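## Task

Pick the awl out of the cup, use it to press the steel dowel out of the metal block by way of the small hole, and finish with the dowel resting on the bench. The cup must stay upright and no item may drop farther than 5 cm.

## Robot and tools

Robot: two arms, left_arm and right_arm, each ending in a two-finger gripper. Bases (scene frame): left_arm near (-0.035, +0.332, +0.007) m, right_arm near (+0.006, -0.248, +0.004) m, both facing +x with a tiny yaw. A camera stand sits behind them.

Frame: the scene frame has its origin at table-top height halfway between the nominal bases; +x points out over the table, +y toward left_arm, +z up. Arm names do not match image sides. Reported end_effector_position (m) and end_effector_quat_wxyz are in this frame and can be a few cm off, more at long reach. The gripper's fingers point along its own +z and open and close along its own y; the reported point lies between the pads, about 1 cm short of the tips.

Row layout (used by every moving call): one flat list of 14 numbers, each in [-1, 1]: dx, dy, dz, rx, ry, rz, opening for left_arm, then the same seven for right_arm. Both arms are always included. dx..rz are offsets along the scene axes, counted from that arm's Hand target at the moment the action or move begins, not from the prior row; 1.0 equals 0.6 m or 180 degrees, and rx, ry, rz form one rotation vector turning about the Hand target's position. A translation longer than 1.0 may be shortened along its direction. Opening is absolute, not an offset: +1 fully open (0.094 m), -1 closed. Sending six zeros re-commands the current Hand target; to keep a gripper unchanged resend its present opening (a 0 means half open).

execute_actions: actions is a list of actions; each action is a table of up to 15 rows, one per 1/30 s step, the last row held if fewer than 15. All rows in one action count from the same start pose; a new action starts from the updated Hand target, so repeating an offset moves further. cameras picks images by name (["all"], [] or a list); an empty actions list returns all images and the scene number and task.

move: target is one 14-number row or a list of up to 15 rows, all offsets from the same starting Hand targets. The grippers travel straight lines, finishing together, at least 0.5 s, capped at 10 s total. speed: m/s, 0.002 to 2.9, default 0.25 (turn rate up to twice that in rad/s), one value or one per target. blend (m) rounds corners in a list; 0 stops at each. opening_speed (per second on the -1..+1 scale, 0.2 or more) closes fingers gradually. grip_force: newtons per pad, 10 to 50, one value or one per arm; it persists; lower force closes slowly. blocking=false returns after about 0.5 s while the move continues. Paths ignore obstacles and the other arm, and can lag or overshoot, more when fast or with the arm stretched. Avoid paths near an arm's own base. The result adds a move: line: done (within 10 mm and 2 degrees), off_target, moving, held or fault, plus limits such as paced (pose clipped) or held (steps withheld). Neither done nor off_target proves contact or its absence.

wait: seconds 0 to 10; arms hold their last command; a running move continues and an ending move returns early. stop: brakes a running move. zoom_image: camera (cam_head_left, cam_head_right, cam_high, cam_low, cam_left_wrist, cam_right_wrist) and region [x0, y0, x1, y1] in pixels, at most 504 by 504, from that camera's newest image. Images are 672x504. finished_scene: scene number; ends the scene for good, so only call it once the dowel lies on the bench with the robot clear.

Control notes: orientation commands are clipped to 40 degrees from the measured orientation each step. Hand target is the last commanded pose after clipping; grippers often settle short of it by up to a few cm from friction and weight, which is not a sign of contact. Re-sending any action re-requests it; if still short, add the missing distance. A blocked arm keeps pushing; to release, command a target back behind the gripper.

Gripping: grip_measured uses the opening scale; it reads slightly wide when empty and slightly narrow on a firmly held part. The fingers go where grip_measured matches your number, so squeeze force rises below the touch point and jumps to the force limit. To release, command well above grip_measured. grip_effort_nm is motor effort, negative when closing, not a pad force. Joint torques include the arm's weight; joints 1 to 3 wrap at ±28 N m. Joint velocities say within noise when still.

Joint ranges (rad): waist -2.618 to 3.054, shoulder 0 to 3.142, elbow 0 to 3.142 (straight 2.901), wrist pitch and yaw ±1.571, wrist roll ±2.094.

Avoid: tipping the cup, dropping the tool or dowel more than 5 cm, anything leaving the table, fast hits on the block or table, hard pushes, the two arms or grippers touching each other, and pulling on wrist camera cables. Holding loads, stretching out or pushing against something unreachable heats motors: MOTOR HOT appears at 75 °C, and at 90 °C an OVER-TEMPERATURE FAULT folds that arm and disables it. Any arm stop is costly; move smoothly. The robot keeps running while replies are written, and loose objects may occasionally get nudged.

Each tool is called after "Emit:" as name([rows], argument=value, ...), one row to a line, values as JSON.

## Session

Emit:
execute_actions(actions=[])

Scene clock: 0.00 s.
left_arm: end_effector_position=(+0.2640, +0.3645, +0.1253) grip_measured=+1.000 grip_effort_nm=n/a end_effector_quat_wxyz=(+0.530, -0.247, +0.810, +0.041) | right_arm: end_effector_position=(+0.2277, +0.0448, +0.3153) grip_measured=+1.000 grip_effort_nm=n/a end_effector_quat_wxyz=(+0.393, -0.128, +0.857, +0.307)
Joint positions: left_arm=[-0.163 0.896 0.276 0.104 -0.496 -0.483 0.094] | right_arm=[0.989 1.15 1.224 -0.607 0.163 0.611 0.094]
Joint velocities: within noise
Joint torques (N m): no reading
Motor temperatures (°C): left_arm=[23 29 28 25 24 22 23] | right_arm=[23 24 32 34 23 25 26]
Heat: left arm: 29 °C; right arm: 34 °C.
Hand target: left_arm +0.2670, +0.3650, +0.1342; +0.540, -0.249, +0.803, +0.039 | right_arm +0.2271, +0.0428, +0.3174; +0.395, -0.128, +0.857, +0.306
Tool commands: left_gripper/opening=+1.0 right_gripper/opening=+1.0
camera_calibration:
cam_left_wrist: T_world_to_cam=[[0.424918, -0.865249, 0.266059, 0.169108], [-0.774533, -0.499642, -0.387888, 0.459063], [0.468554, -0.0412509, -0.882471, 0.112], [0, 0, 0, 1]] pos_world=[0.231224, 0.380308, 0.23191]
cam_right_wrist: T_world_to_cam=[[0.478612, -0.807752, -0.344191, 0.0356826], [-0.875606, -0.410006, -0.25536, 0.323419], [0.0651466, 0.423594, -0.903506, 0.357865], [0, 0, 0, 1]] pos_world=[0.242796, 0.00983688, 0.418204]

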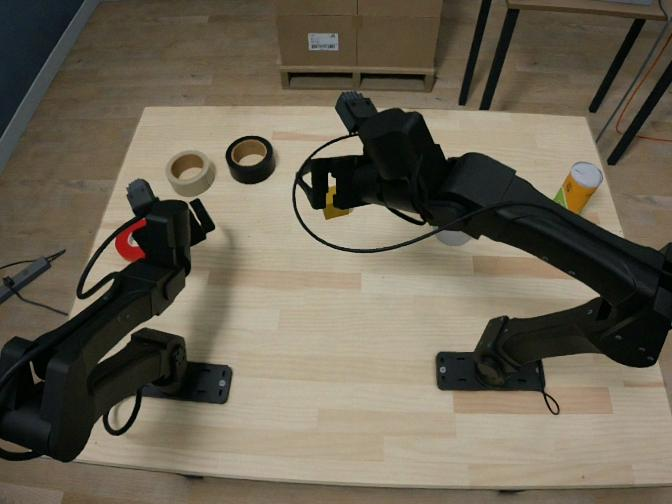

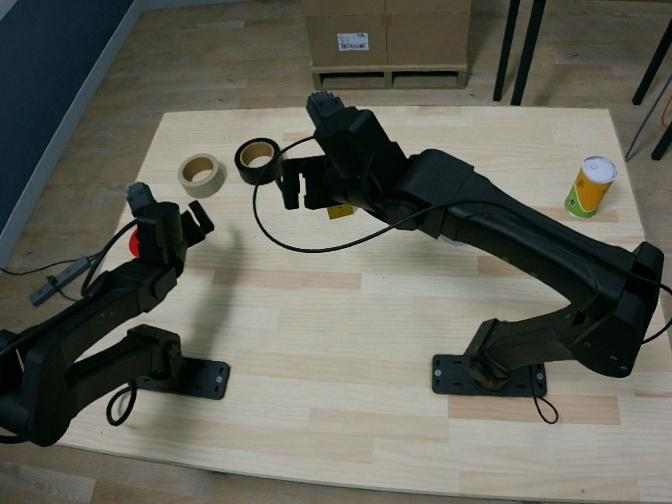

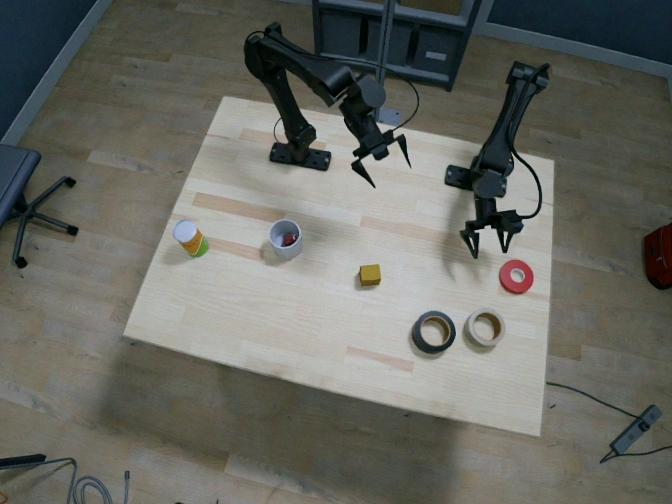

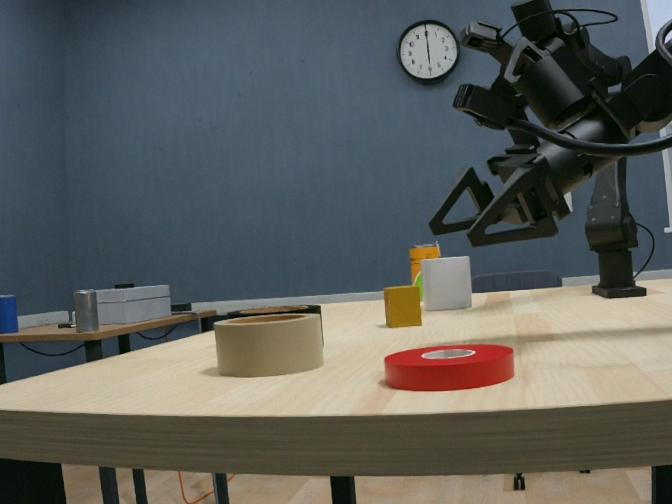

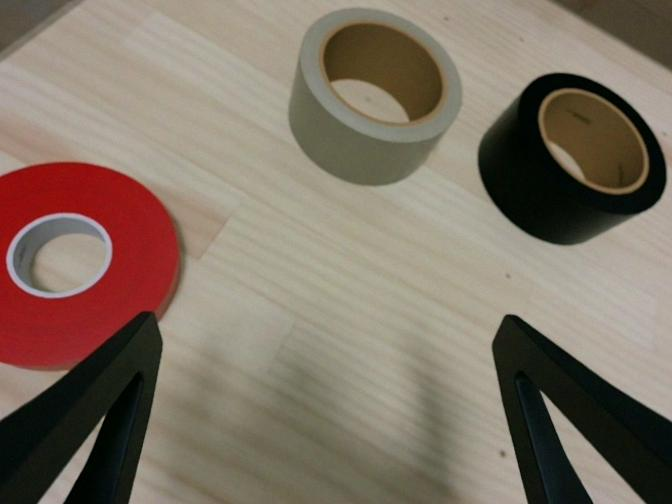

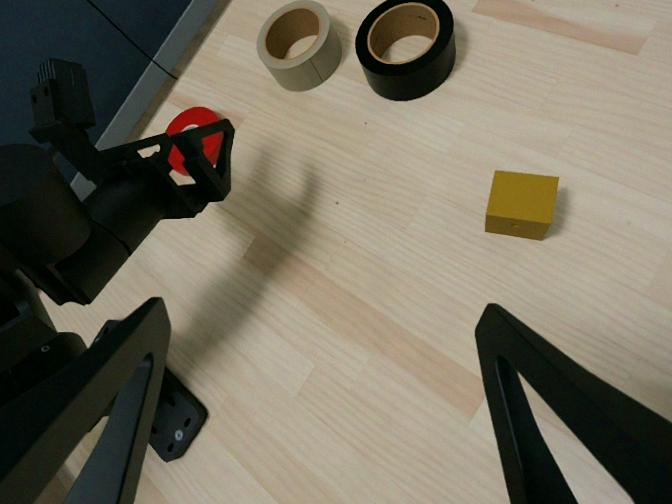

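Emit:
zoom_image(camera="cam_high", region=[255, 210, 315, 270])

Emit:
zoom_image(camera="cam_high", region=[350, 255, 390, 295])

Emit:
zoom_image(camera="cam_right_wrist", region=[470, 150, 580, 260])

Emit:
zoom_image(camera="cam_low", region=[370, 230, 490, 340])

Scaled by 8.400 from the camera's 672x504 image, which has a finer 960x720 frame.

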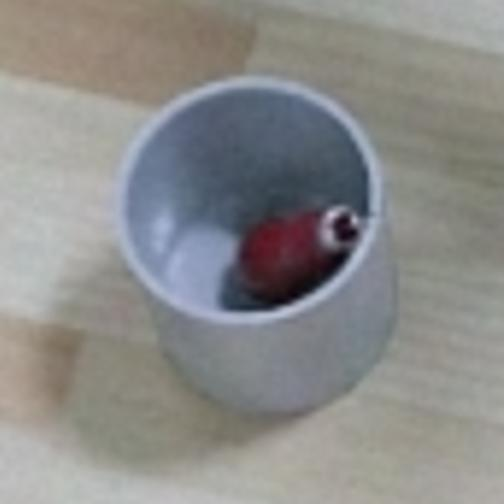

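Scaled by 12.600 from the camera's 672x504 image, which has a finer 960x720 frame.

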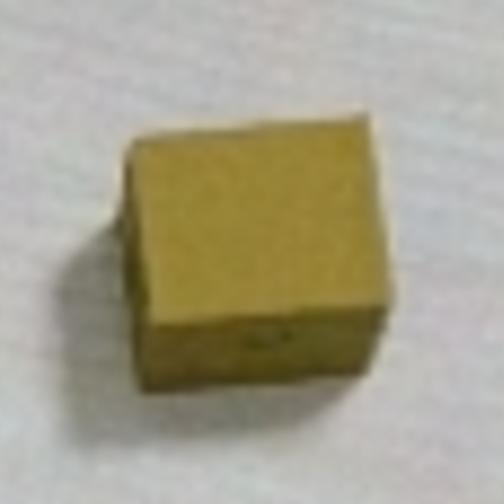

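Scaled by 4.582 from the camera's 672x504 image, which has a finer 960x720 frame.

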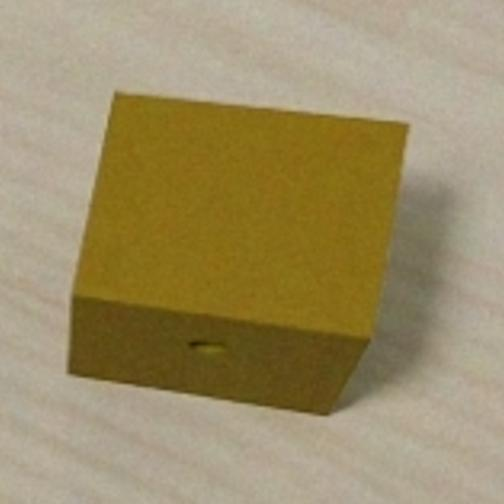

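Scaled by 4.200 from the camera's 672x504 image, which has a finer 960x720 frame.

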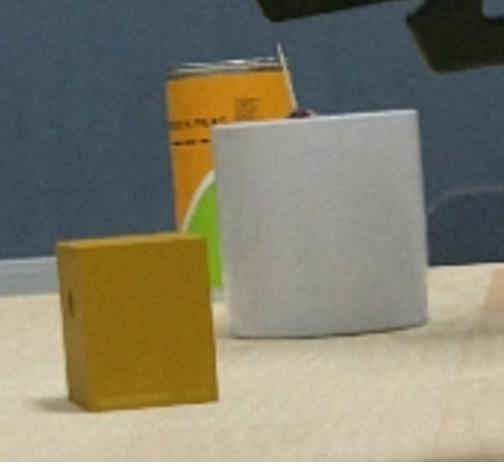

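Emit:
move(target=[0,0,0,0,0,0,1,0.0448,-0.338,-0.1373,-0.1517,0.0239,-0.1528,1], speed=0.3, cameras=["cam_right_wrist","cam_head_left","cam_head_right","cam_high","cam_low"])

Scene clock: 68.83 s.
left_arm: end_effector_position=(+0.2640, +0.3645, +0.1253) grip_measured=+1.000 grip_effort_nm=-0.01 end_effector_quat_wxyz=(+0.530, -0.247, +0.810, +0.041) | right_arm: end_effector_position=(+0.2567, -0.1529, +0.2373) grip_measured=+1.000 grip_effort_nm=0.02 end_effector_quat_wxyz=(+0.382, -0.002, +0.924, +0.010)
Joint positions: left_arm=[-0.163 0.896 0.276 0.104 -0.496 -0.483 0.094] | right_arm=[0.621 0.962 1.044 -0.964 0.413 0.479 0.094]
Joint torques (N m): left_arm=[0.16 -1.02 6.35 1.75 -0.18 0.02] | right_arm=[-0.54 -2.99 5.97 1.82 0.31 -0.05]
Motor temperatures (°C): left_arm=[23 28 30 32 24 22 22] | right_arm=[23 25 36 42 23 25 26]
Heat: left arm: 32 °C; right arm: 42 °C.
Hand target: left_arm +0.2670, +0.3650, +0.1342; +0.540, -0.249, +0.803, +0.039 | right_arm +0.2541, -0.1599, +0.2351; +0.383, +0.000, +0.924, +0.000
Off the commanded pose: left_arm 0.009 m, 1 deg | right_arm 0.008 m, 1 deg.
move: done
camera_calibration:
cam_right_wrist: T_world_to_cam=[[0.028496, -0.997183, 0.0693769, -0.176378], [-0.996451, -0.0338374, -0.0770741, 0.29399], [0.0792045, -0.0669344, -0.994609, 0.312351], [0, 0, 0, 1]] pos_world=[0.273233, -0.145027, 0.345562]
Images, in order (width x height): cam_head_left 672x504, cam_head_right 672x504, cam_high 672x504, cam_low 672x504, cam_right_wrist 672x504.

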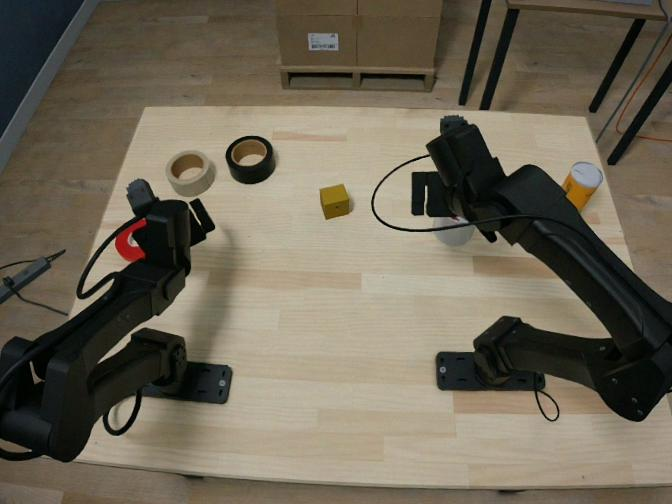

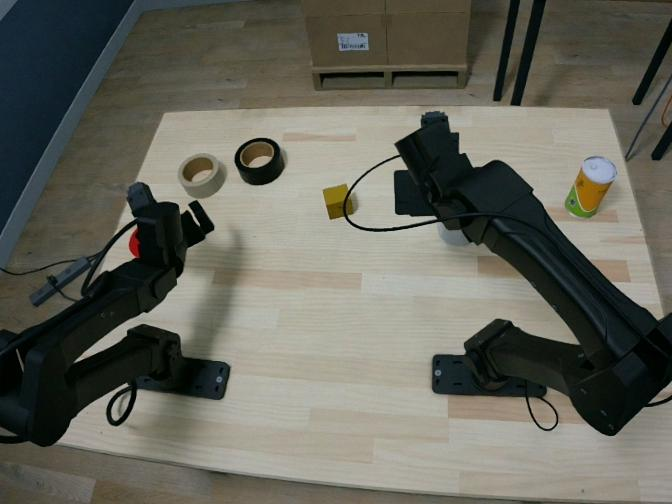

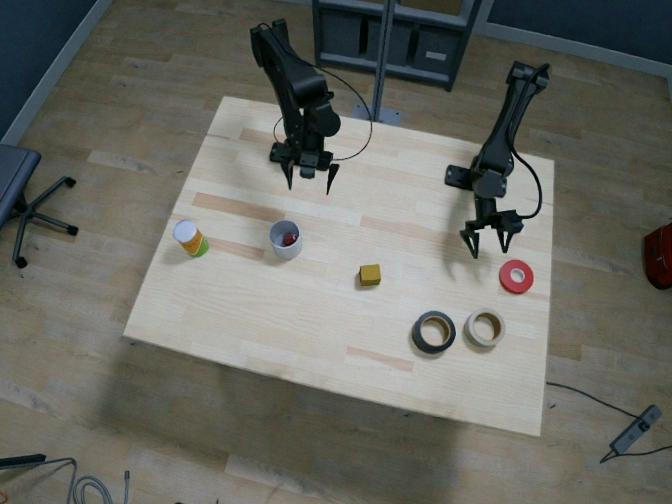

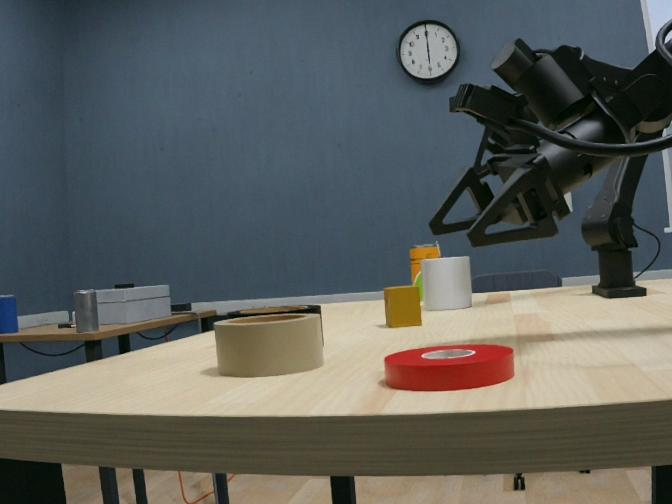

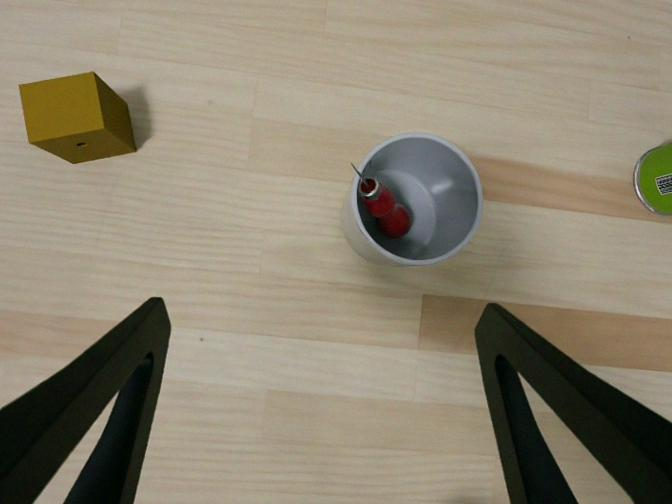

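Emit:
zoom_image(camera="cam_right_wrist", region=[330, 120, 490, 270])

Emit:
zoom_image(camera="cam_right_wrist", region=[10, 60, 150, 180])

Emit:
zoom_image(camera="cam_low", region=[400, 225, 490, 315])

Emit:
zoom_image(camera="cam_head_left", region=[310, 170, 360, 230])

Scaled by 3.150 from the camera's 672x504 image, which has a finer 960x720 frame.

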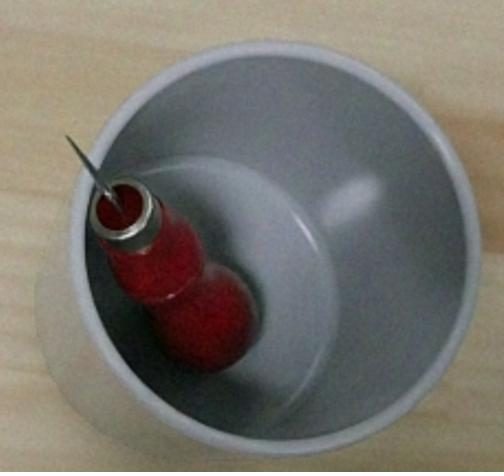

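Scaled by 3.600 from the camera's 672x504 image, which has a finer 960x720 frame.

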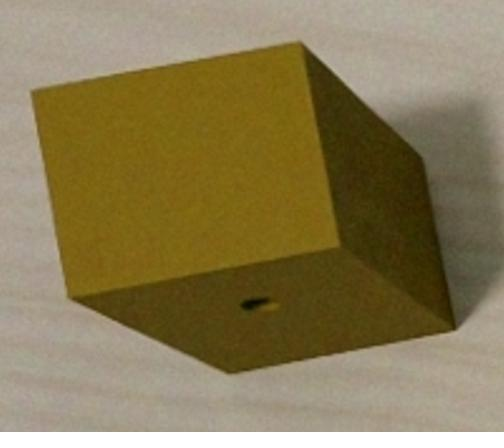

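Scaled by 5.600 from the camera's 672x504 image, which has a finer 960x720 frame.

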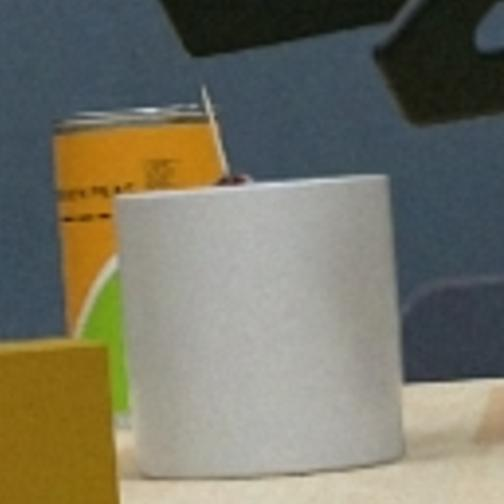

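Scaled by 8.400 from the camera's 672x504 image, which has a finer 960x720 frame.

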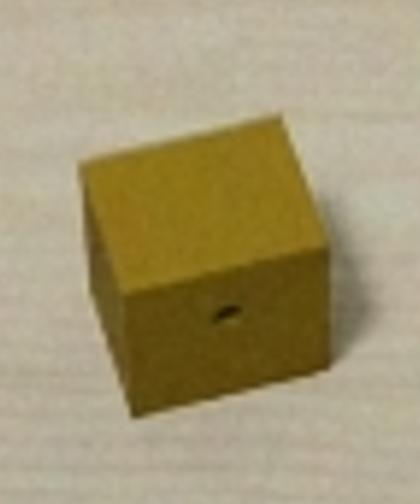

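Emit:
move([
  [0,0,0,0,0,0,1,0.1265,0.2167,-0.025,-0.0153,0.1245,0.0369,1],
  [0,0,0,0,0,0,1,0.2328,0.339,-0.1585,-0.0306,0.2489,0.0737,1],
], speed=0.35, blend=[0.05,0], cameras=["cam_right_wrist","cam_head_left","cam_head_right","cam_low","cam_high"])

Emit:
zoom_image(camera="cam_head_right", region=[420, 180, 500, 260])

Emit:
zoom_image(camera="cam_head_left", region=[410, 180, 500, 260])

Scene clock: 112.47 s.
left_arm: end_effector_position=(+0.2640, +0.3645, +0.1253) grip_measured=+1.000 grip_effort_nm=-0.01 end_effector_quat_wxyz=(+0.530, -0.247, +0.810, +0.041) | right_arm: end_effector_position=(+0.3909, +0.0438, +0.1465) grip_measured=+1.000 grip_effort_nm=0.02 end_effector_quat_wxyz=(+0.063, -0.120, +0.990, +0.035)
Joint positions: left_arm=[-0.163 0.896 0.276 0.104 -0.496 -0.483 0.094] | right_arm=[0.637 2.379 2.5 -1.548 0.003 0.406 0.094]
Joint torques (N m): left_arm=[-0.16 -1.05 6.32 1.76 -0.26 0.04] | right_arm=[-0.47 -11.26 7.65 0.78 -0.01 -0.11]
Heat: left arm: 34 °C; right arm: 39 °C.
Hand target: left_arm +0.2670, +0.3650, +0.1342; +0.540, -0.249, +0.803, +0.039 | right_arm +0.3936, +0.0436, +0.1401; +0.000, -0.123, +0.992, +0.000
Off the commanded pose: left_arm 0.009 m, 1 deg | right_arm 0.007 m, 8 deg.
joint sent to its limit (right arm) — joint 4 (wrist pitch), lower limit. The joint targets are off in orientation, not in position.
move: off_target (right_arm)
camera_calibration:
cam_right_wrist: T_world_to_cam=[[0.30711, -0.951661, 0.00501434, -0.0791806], [-0.801108, -0.255674, 0.541162, 0.270158], [-0.513721, -0.170213, -0.840903, 0.43836], [0, 0, 0, 1]] pos_world=[0.465938, 0.068334, 0.222816]
Images, in order (width x height): cam_head_left 672x504, cam_head_right 672x504, cam_high 672x504, cam_low 672x504, cam_right_wrist 672x504.

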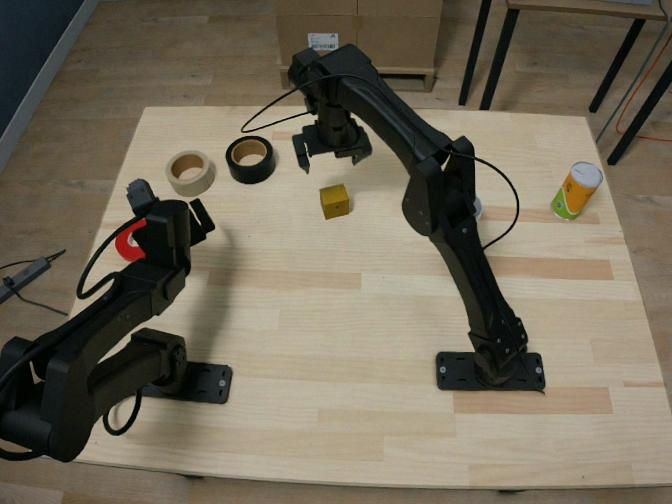

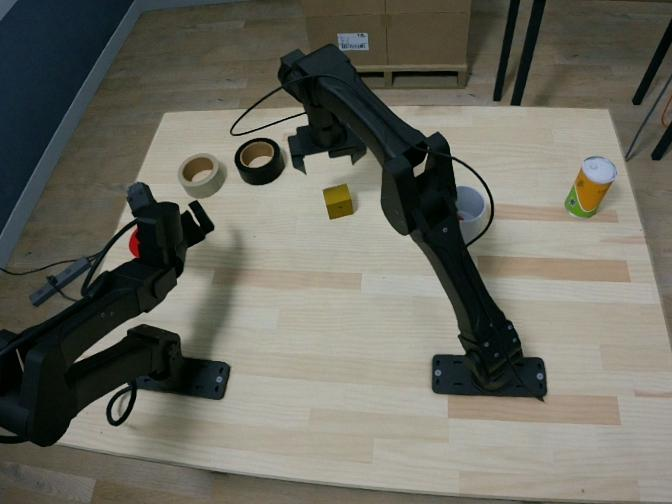

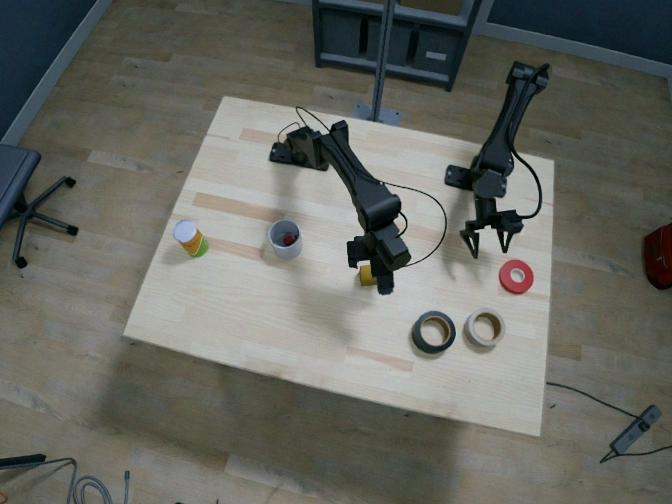

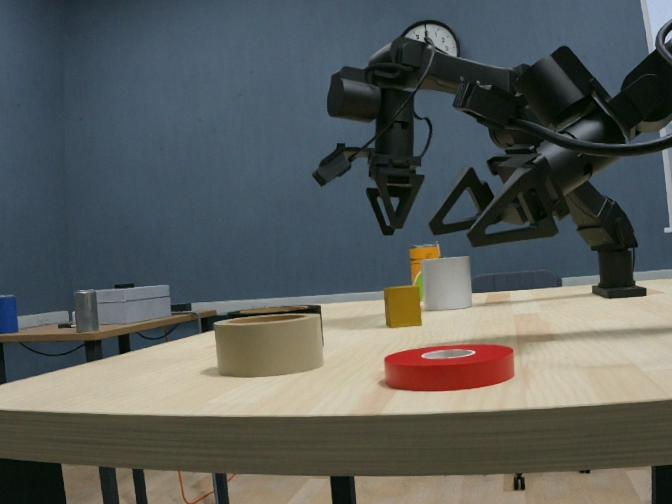

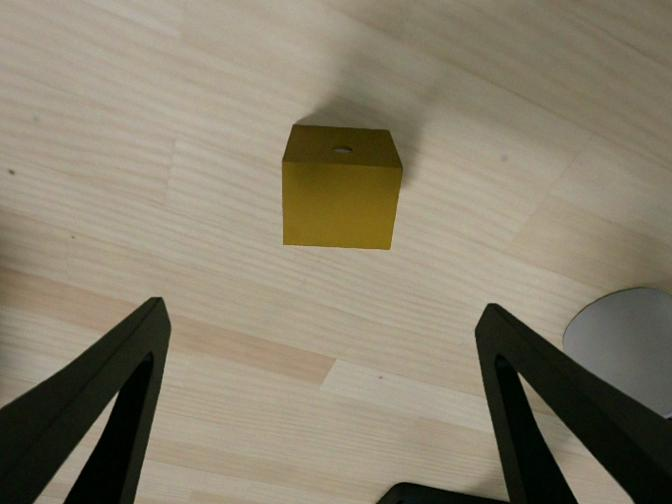

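Scaled by 6.300 from the camera's 672x504 image, which has a finer 960x720 frame.

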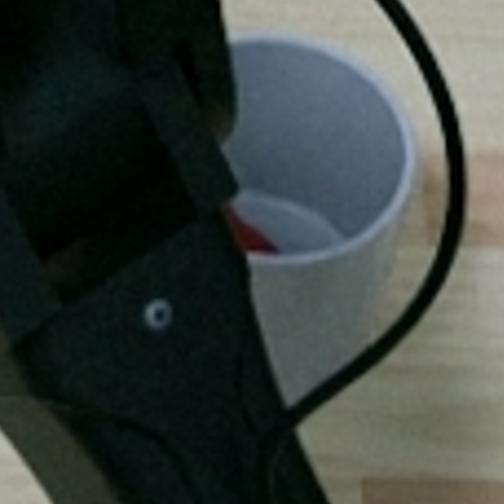

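Scaled by 5.600 from the camera's 672x504 image, which has a finer 960x720 frame.

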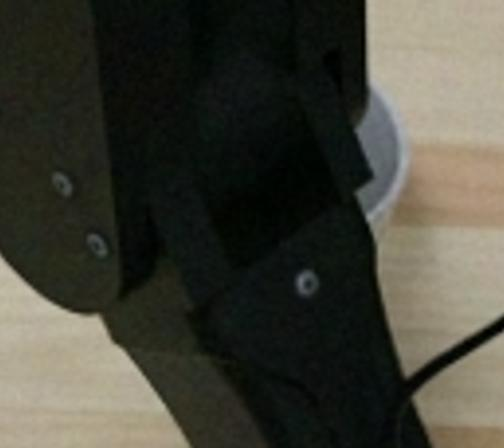

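Emit:
move([
  [0,0,0,0,0,0,1,-0.0077,-0.0043,-0.09,0,0,0.0056,1],
  [0,0,0,0,0,0,1,-0.0077,-0.0043,-0.1917,0,0,0.0056,1],
  [0,0,0,0,0,0,1,-0.0077,-0.0043,-0.1917,0,0,0.0056,0.1],
], speed=[0.25,0.12,0.1], blend=[0.02,0,0], opening_speed=0.8, cameras=["cam_right_wrist"])

Scene clock: 130.17 s.
left_arm: end_effector_position=(+0.2640, +0.3645, +0.1253) grip_measured=+1.000 grip_effort_nm=-0.01 end_effector_quat_wxyz=(+0.530, -0.247, +0.810, +0.041) | right_arm: end_effector_position=(+0.3899, +0.0420, +0.0385) grip_measured=+0.155 grip_effort_nm=-1.00 end_effector_quat_wxyz=(+0.010, -0.129, +0.992, +0.004)
Joint positions: left_arm=[-0.163 0.896 0.276 0.104 -0.496 -0.483 0.094] | right_arm=[0.635 2.449 2.199 -1.299 0.004 0.388 0.054]
Joint torques (N m): left_arm=[0.17 -1.35 6.31 1.8 -0.15 0.01] | right_arm=[-0.16 -12.31 5.79 0.71 -0.06 -0.03]
Motor temperatures (°C): left_arm=[23 27 31 34 24 22 22] | right_arm=[23 29 36 36 23 25 25]
Heat: left arm: 34 °C; right arm: 36 °C.
Hand target: left_arm +0.2670, +0.3650, +0.1342; +0.540, -0.249, +0.803, +0.039 | right_arm +0.3889, +0.0410, +0.0249; +0.000, -0.131, +0.991, +0.000
Off the commanded pose: left_arm 0.009 m, 1 deg | right_arm 0.013 m, 1 deg.
move: off_target (right_arm); target 3's new opening was sent with right_arm's hand 0.014 m and 1 deg from that target
camera_calibration:
cam_right_wrist: T_world_to_cam=[[0.324784, -0.944651, 0.0463542, -0.0888961], [-0.740578, -0.223525, 0.633704, 0.298849], [-0.588268, -0.240146, -0.772186, 0.375975], [0, 0, 0, 1]] pos_world=[0.471366, 0.0731132, 0.105061]
Images, in order (width x height): cam_right_wrist 672x504.

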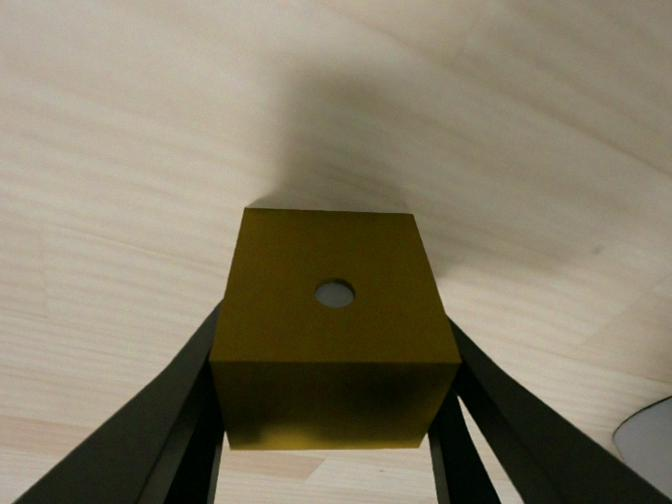

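Emit:
move([
  [0,0,0,0,0,0,1,0,0,0.053,0,0,0,0.1],
  [0,0,0,0,0,0,1,-0.0665,0,0.053,0,0,-0.3222,0.1],
  [0,0,0,0,0,0,1,-0.0665,0,0.0,0,0,-0.3222,0.1],
], speed=[0.1,0.2,0.08], blend=[0.008,0.005,0], cameras=["cam_right_wrist","cam_head_left"])

Scene clock: 142.63 s.
left_arm: end_effector_position=(+0.2640, +0.3645, +0.1253) grip_measured=+1.000 grip_effort_nm=-0.01 end_effector_quat_wxyz=(+0.530, -0.247, +0.810, +0.041) | right_arm: end_effector_position=(+0.3542, +0.0427, +0.0365) grip_measured=+0.154 grip_effort_nm=-1.01 end_effector_quat_wxyz=(+0.003, +0.364, +0.931, +0.009)
Joint positions: left_arm=[-0.163 0.896 0.276 0.104 -0.496 -0.483 0.094] | right_arm=[0.682 2.312 1.951 -1.191 -0.003 1.439 0.054]
Joint torques (N m): left_arm=[0.14 -1.24 6.48 1.76 -0.25 -0.02] | right_arm=[0.36 -12.92 3.73 0.88 0.02 0.09]
Heat: left arm: 34 °C; right arm: 36 °C.
Hand target: left_arm +0.2670, +0.3650, +0.1342; +0.540, -0.249, +0.803, +0.039 | right_arm +0.3491, +0.0409, +0.0249; +0.000, +0.366, +0.931, +0.000
Off the commanded pose: left_arm 0.009 m, 1 deg | right_arm 0.013 m, 1 deg.
move: off_target (right_arm)
camera_calibration:
cam_right_wrist: T_world_to_cam=[[-0.622225, -0.782225, 0.0309852, 0.252507], [-0.582103, 0.488777, 0.64981, 0.186729], [-0.523442, 0.386291, -0.759465, 0.303455], [0, 0, 0, 1]] pos_world=[0.424653, -0.0109734, 0.101301]
Images, in order (width x height): cam_head_left 672x504, cam_right_wrist 672x504.

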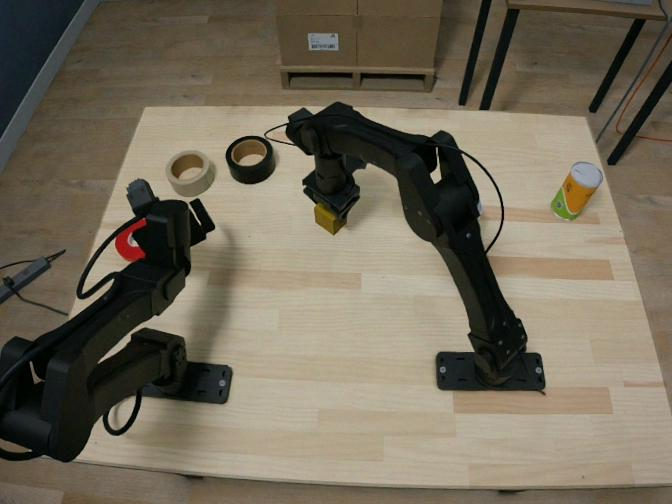

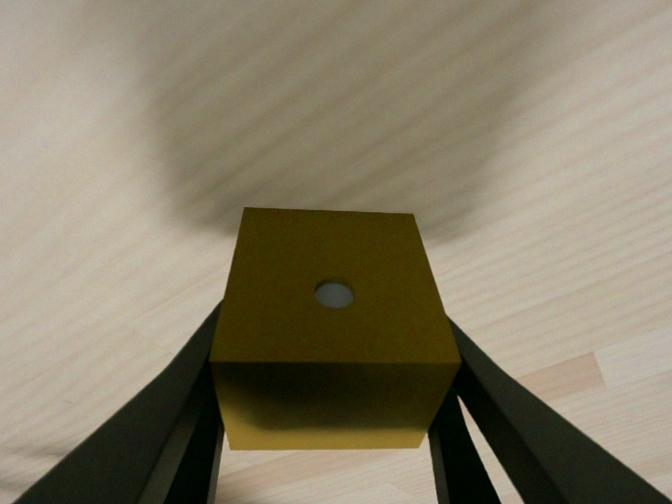

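Emit:
move([
  [0,0,0,0,0,0,1,0,0,0.023,0,0,0,0.1],
  [0,0,0,0,0,0,1,0,0,0.023,0,0,0,0.9],
  [0,0,0,0,0,0,1,0,0,0.24,0,0,0,0.9],
], speed=[0.05,0.1,0.25], opening_speed=1.0, cameras=["cam_right_wrist"])

Emit:
move([
  [0,0,0,0,0,0,1,-0.0985,-0.1848,0.08,-0.08,-0.1073,0.1923,0.9],
  [0,0,0,0,0,0,1,-0.1335,-0.3565,0.0433,-0.1595,-0.2146,0.3846,0.5],
], speed=0.3, blend=[0.05,0], cameras=["cam_right_wrist","cam_head_left","cam_head_right","cam_low"])

Scene clock: 163.50 s.
left_arm: end_effector_position=(+0.2640, +0.3645, +0.1253) grip_measured=+1.000 grip_effort_nm=-0.01 end_effector_quat_wxyz=(+0.530, -0.247, +0.810, +0.041) | right_arm: end_effector_position=(+0.3521, +0.0413, +0.1565) grip_measured=+0.897 grip_effort_nm=0.16 end_effector_quat_wxyz=(+0.023, +0.364, +0.930, +0.045)
Joint positions: left_arm=[-0.163 0.896 0.276 0.104 -0.496 -0.483 0.094] | right_arm=[0.682 2.249 2.32 -1.542 -0.004 1.44 0.089]
Joint torques (N m): left_arm=[-0.17 -1.13 6.26 1.75 -0.24 -0.02] | right_arm=[0.35 -14.79 6.97 0.58 0.03 0.09]
Heat: left arm: 35 °C; right arm: 35 °C.
Hand target: left_arm +0.2670, +0.3650, +0.1342; +0.540, -0.249, +0.803, +0.039 | right_arm +0.3491, +0.0409, +0.1690; +0.000, +0.366, +0.931, +0.000
Off the commanded pose: left_arm 0.009 m, 1 deg | right_arm 0.013 m, 6 deg.
joint sent to its limit (right arm) — joint 4 (wrist pitch), lower limit. The joint targets are off in orientation, not in position.
move: off_target (right_arm)
camera_calibration:
cam_right_wrist: T_world_to_cam=[[-0.622734, -0.780838, -0.0499496, 0.259236], [-0.621614, 0.45496, 0.637658, 0.125404], [-0.475182, 0.42814, -0.768699, 0.376754], [0, 0, 0, 1]] pos_world=[0.418415, -0.0159361, 0.222595]
Images, in order (width x height): cam_right_wrist 672x504.

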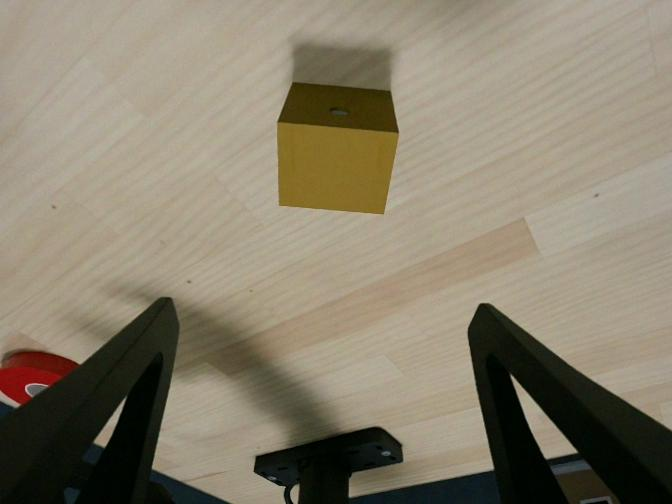

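Scene clock: 167.40 s.
left_arm: end_effector_position=(+0.2640, +0.3645, +0.1253) grip_measured=+1.000 grip_effort_nm=-0.01 end_effector_quat_wxyz=(+0.530, -0.247, +0.810, +0.041) | right_arm: end_effector_position=(+0.2708, -0.1707, +0.1969) grip_measured=+0.503 grip_effort_nm=-0.11 end_effector_quat_wxyz=(+0.368, -0.243, +0.892, -0.101)
Joint positions: left_arm=[-0.163 0.896 0.276 0.104 -0.496 -0.483 0.094] | right_arm=[0.496 0.933 0.864 -0.786 0.35 -0.156 0.071]
Joint torques (N m): left_arm=[0.06 -1.03 6.35 1.79 -0.2 0.02] | right_arm=[-0.54 -3 6.2 2.04 0.09 -0.01]
Heat: left arm: 35 °C; right arm: 35 °C.
Hand target: left_arm +0.2670, +0.3650, +0.1342; +0.540, -0.249, +0.803, +0.039 | right_arm +0.2690, -0.1730, +0.1950; +0.370, -0.242, +0.892, -0.100
Off the commanded pose: left_arm 0.009 m, 1 deg | right_arm 0.004 m, 0 deg.
move: done
camera_calibration:
cam_right_wrist: T_world_to_cam=[[0.367637, -0.821243, 0.436352, -0.325765], [-0.914236, -0.405107, 0.00782826, 0.20194], [0.17034, -0.401806, -0.899742, 0.169254], [0, 0, 0, 1]] pos_world=[0.275553, -0.117718, 0.292852]
Images, in order (width x height): cam_head_left 672x504, cam_head_right 672x504, cam_low 672x504, cam_right_wrist 672x504.

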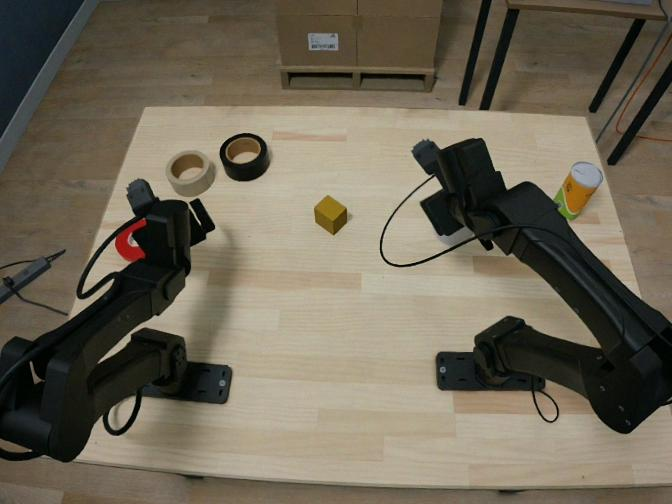

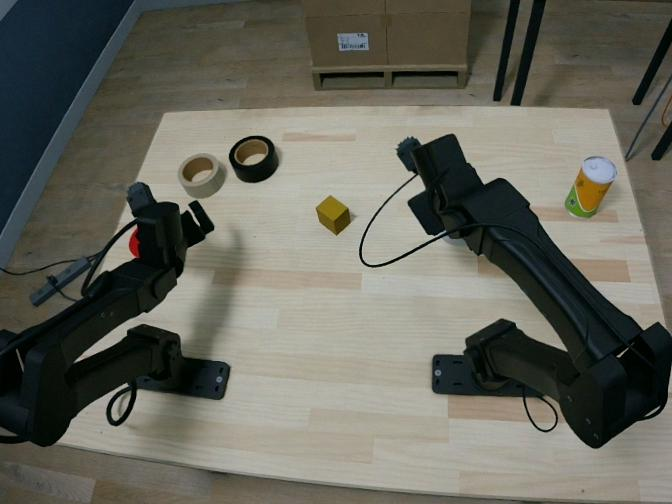

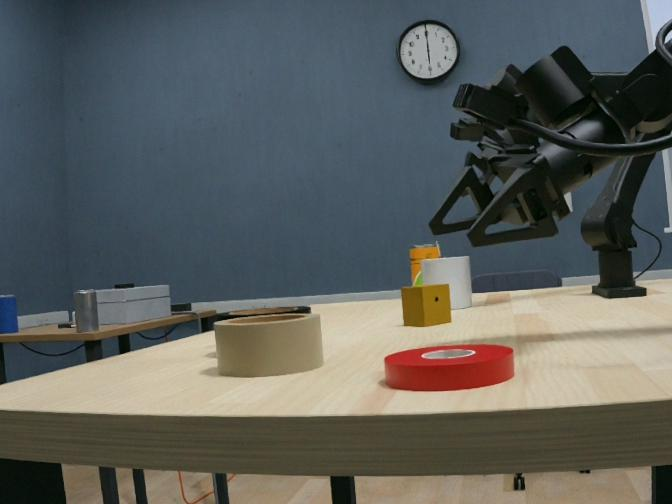

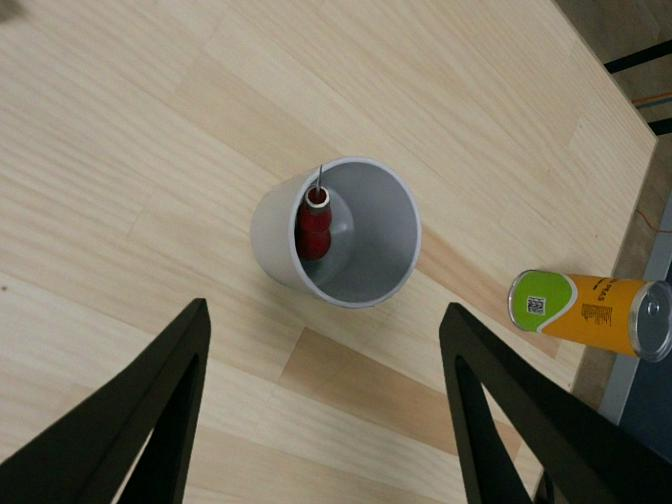

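Emit:
zoom_image(camera="cam_right_wrist", region=[270, 140, 390, 280])

Emit:
zoom_image(camera="cam_low", region=[400, 220, 490, 310])

Scaled by 3.600 from the camera's 672x504 image, which has a finer 960x720 frame.

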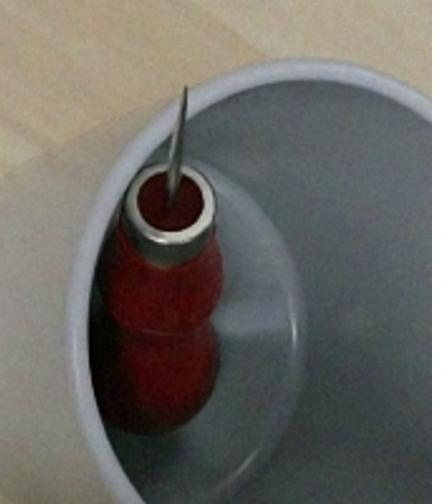

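Scaled by 5.600 from the camera's 672x504 image, which has a finer 960x720 frame.

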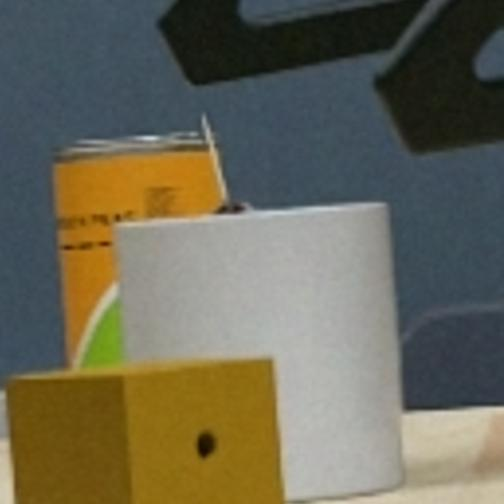

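Emit:
move(target=[0,0,0,0,0,0,1,0.0745,-0.002,-0.08,0.0196,0,-0.0196,0.5], speed=0.12, cameras=["cam_right_wrist","cam_low"])

Emit:
zoom_image(camera="cam_right_wrist", region=[240, 180, 440, 360])

Scene clock: 196.87 s.
left_arm: end_effector_position=(+0.2640, +0.3645, +0.1253) grip_measured=+1.000 grip_effort_nm=-0.01 end_effector_quat_wxyz=(+0.530, -0.247, +0.810, +0.041) | right_arm: end_effector_position=(+0.3147, -0.1724, +0.1536) grip_measured=+0.503 grip_effort_nm=-0.12 end_effector_quat_wxyz=(+0.381, -0.202, +0.899, -0.083)
Joint positions: left_arm=[-0.163 0.896 0.276 0.104 -0.496 -0.483 0.094] | right_arm=[0.38 1.074 0.735 -0.469 0.274 -0.161 0.071]
Joint torques (N m): left_arm=[-0.17 -1.09 6.46 1.76 -0.2 0.01] | right_arm=[-0.55 -2.37 6.67 2.12 0.05 0]
Heat: left arm: 36 °C; right arm: 38 °C.
Hand target: left_arm +0.2670, +0.3650, +0.1342; +0.540, -0.249, +0.803, +0.039 | right_arm +0.3137, -0.1742, +0.1470; +0.374, -0.203, +0.901, -0.084
Off the commanded pose: left_arm 0.009 m, 1 deg | right_arm 0.007 m, 1 deg.
move: done
camera_calibration:
cam_right_wrist: T_world_to_cam=[[0.308599, -0.870038, 0.384449, -0.306255], [-0.937093, -0.347418, -0.0340262, 0.265359], [0.163168, -0.349764, -0.922519, 0.136939], [0, 0, 0, 1]] pos_world=[0.320832, -0.126366, 0.253098]
Images, in order (width x height): cam_low 672x504, cam_right_wrist 672x504.

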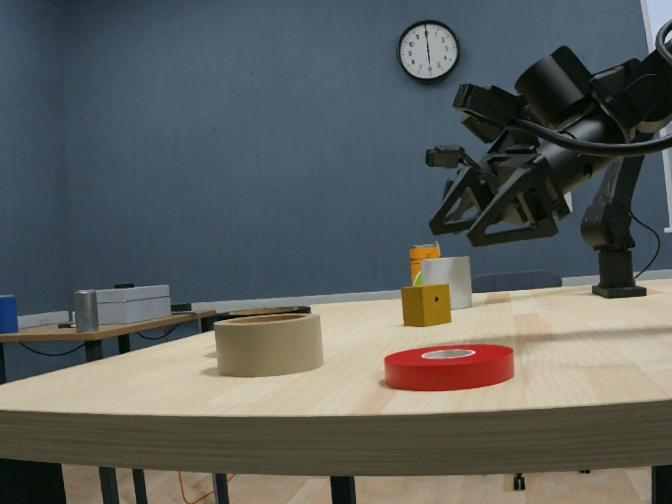

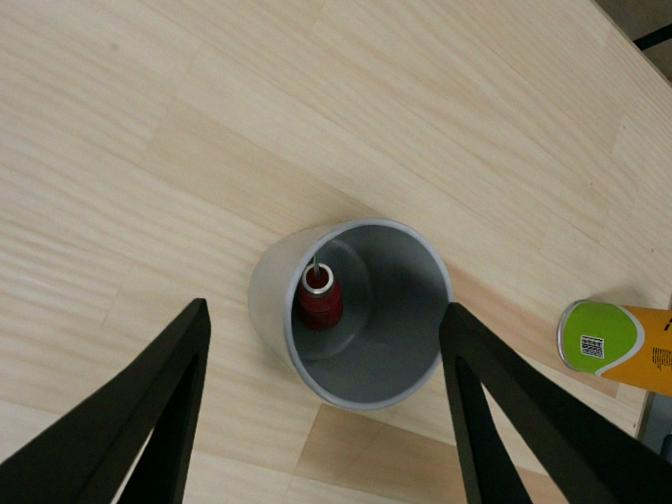

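Scaled by 2.520 from the camera's 672x504 image, which has a finer 960x720 frame.

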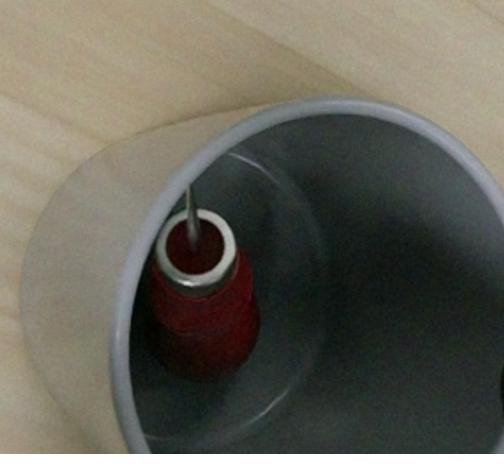

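Emit:
move(target=[0,0,0,0,0,0,1,0.0382,0.0022,-0.0565,0,0,0,0.5], speed=0.08, cameras=["cam_right_wrist","cam_low"])

Emit:
zoom_image(camera="cam_right_wrist", region=[200, 260, 460, 460])

Emit:
zoom_image(camera="cam_low", region=[390, 180, 510, 300])

Scene clock: 216.53 s.
left_arm: end_effector_position=(+0.2640, +0.3645, +0.1253) grip_measured=+1.000 grip_effort_nm=-0.01 end_effector_quat_wxyz=(+0.530, -0.247, +0.810, +0.041) | right_arm: end_effector_position=(+0.3385, -0.1706, +0.1210) grip_measured=+0.503 grip_effort_nm=-0.12 end_effector_quat_wxyz=(+0.382, -0.201, +0.898, -0.083)
Joint positions: left_arm=[-0.163 0.896 0.276 0.104 -0.496 -0.483 0.094] | right_arm=[0.346 1.205 0.672 -0.265 0.251 -0.185 0.071]
Joint torques (N m): left_arm=[0.03 -1.05 6.49 1.74 -0.17 -0.06] | right_arm=[-0.55 -3.36 6.41 2.14 0.06 -0.03]
Heat: left arm: 36 °C; right arm: 38 °C.
Hand target: left_arm +0.2670, +0.3650, +0.1342; +0.540, -0.249, +0.803, +0.039 | right_arm +0.3366, -0.1728, +0.1131; +0.374, -0.203, +0.901, -0.084
Off the commanded pose: left_arm 0.009 m, 1 deg | right_arm 0.009 m, 1 deg.
move: done
camera_calibration:
cam_right_wrist: T_world_to_cam=[[0.306191, -0.870975, 0.384253, -0.298867], [-0.937357, -0.346293, -0.0379996, 0.287951], [0.166161, -0.348547, -0.922446, 0.102791], [0, 0, 0, 1]] pos_world=[0.344343, -0.124763, 0.220601]
Images, in order (width x height): cam_low 672x504, cam_right_wrist 672x504.

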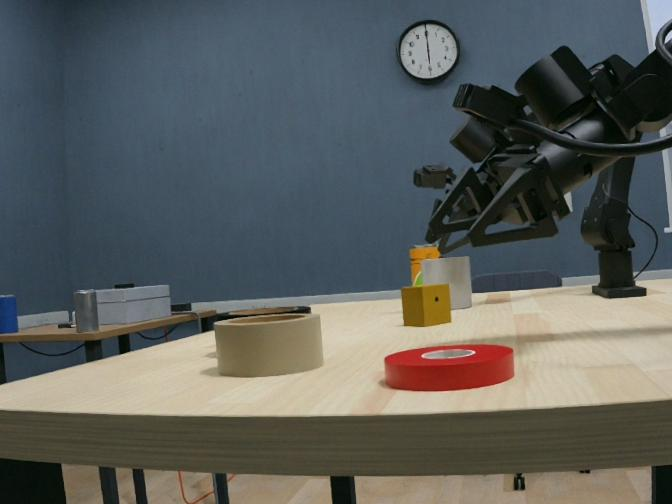

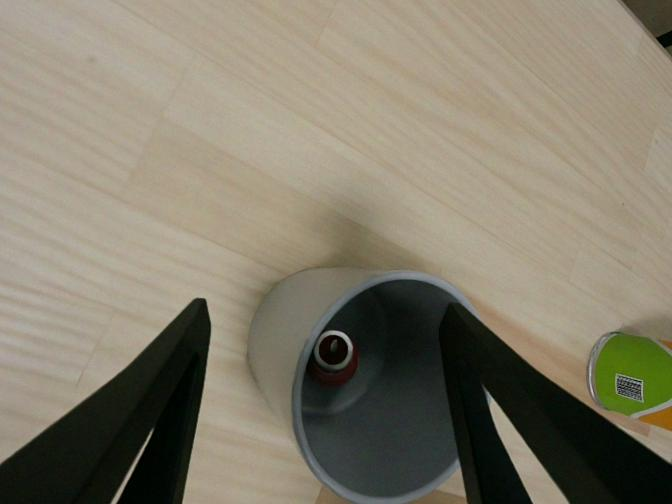

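Scaled by 1.938 from the camera's 672x504 image, which has a finer 960x720 frame.

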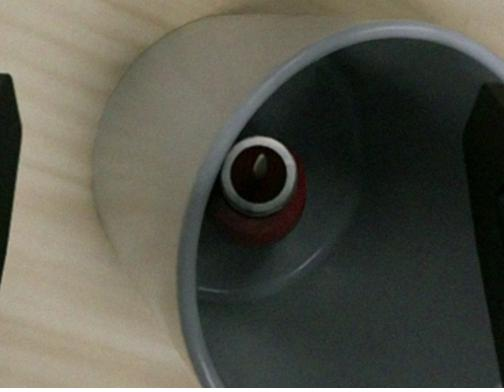

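Scaled by 4.200 from the camera's 672x504 image, which has a finer 960x720 frame.

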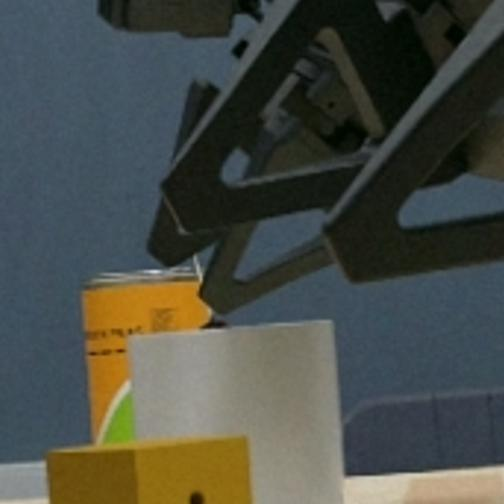

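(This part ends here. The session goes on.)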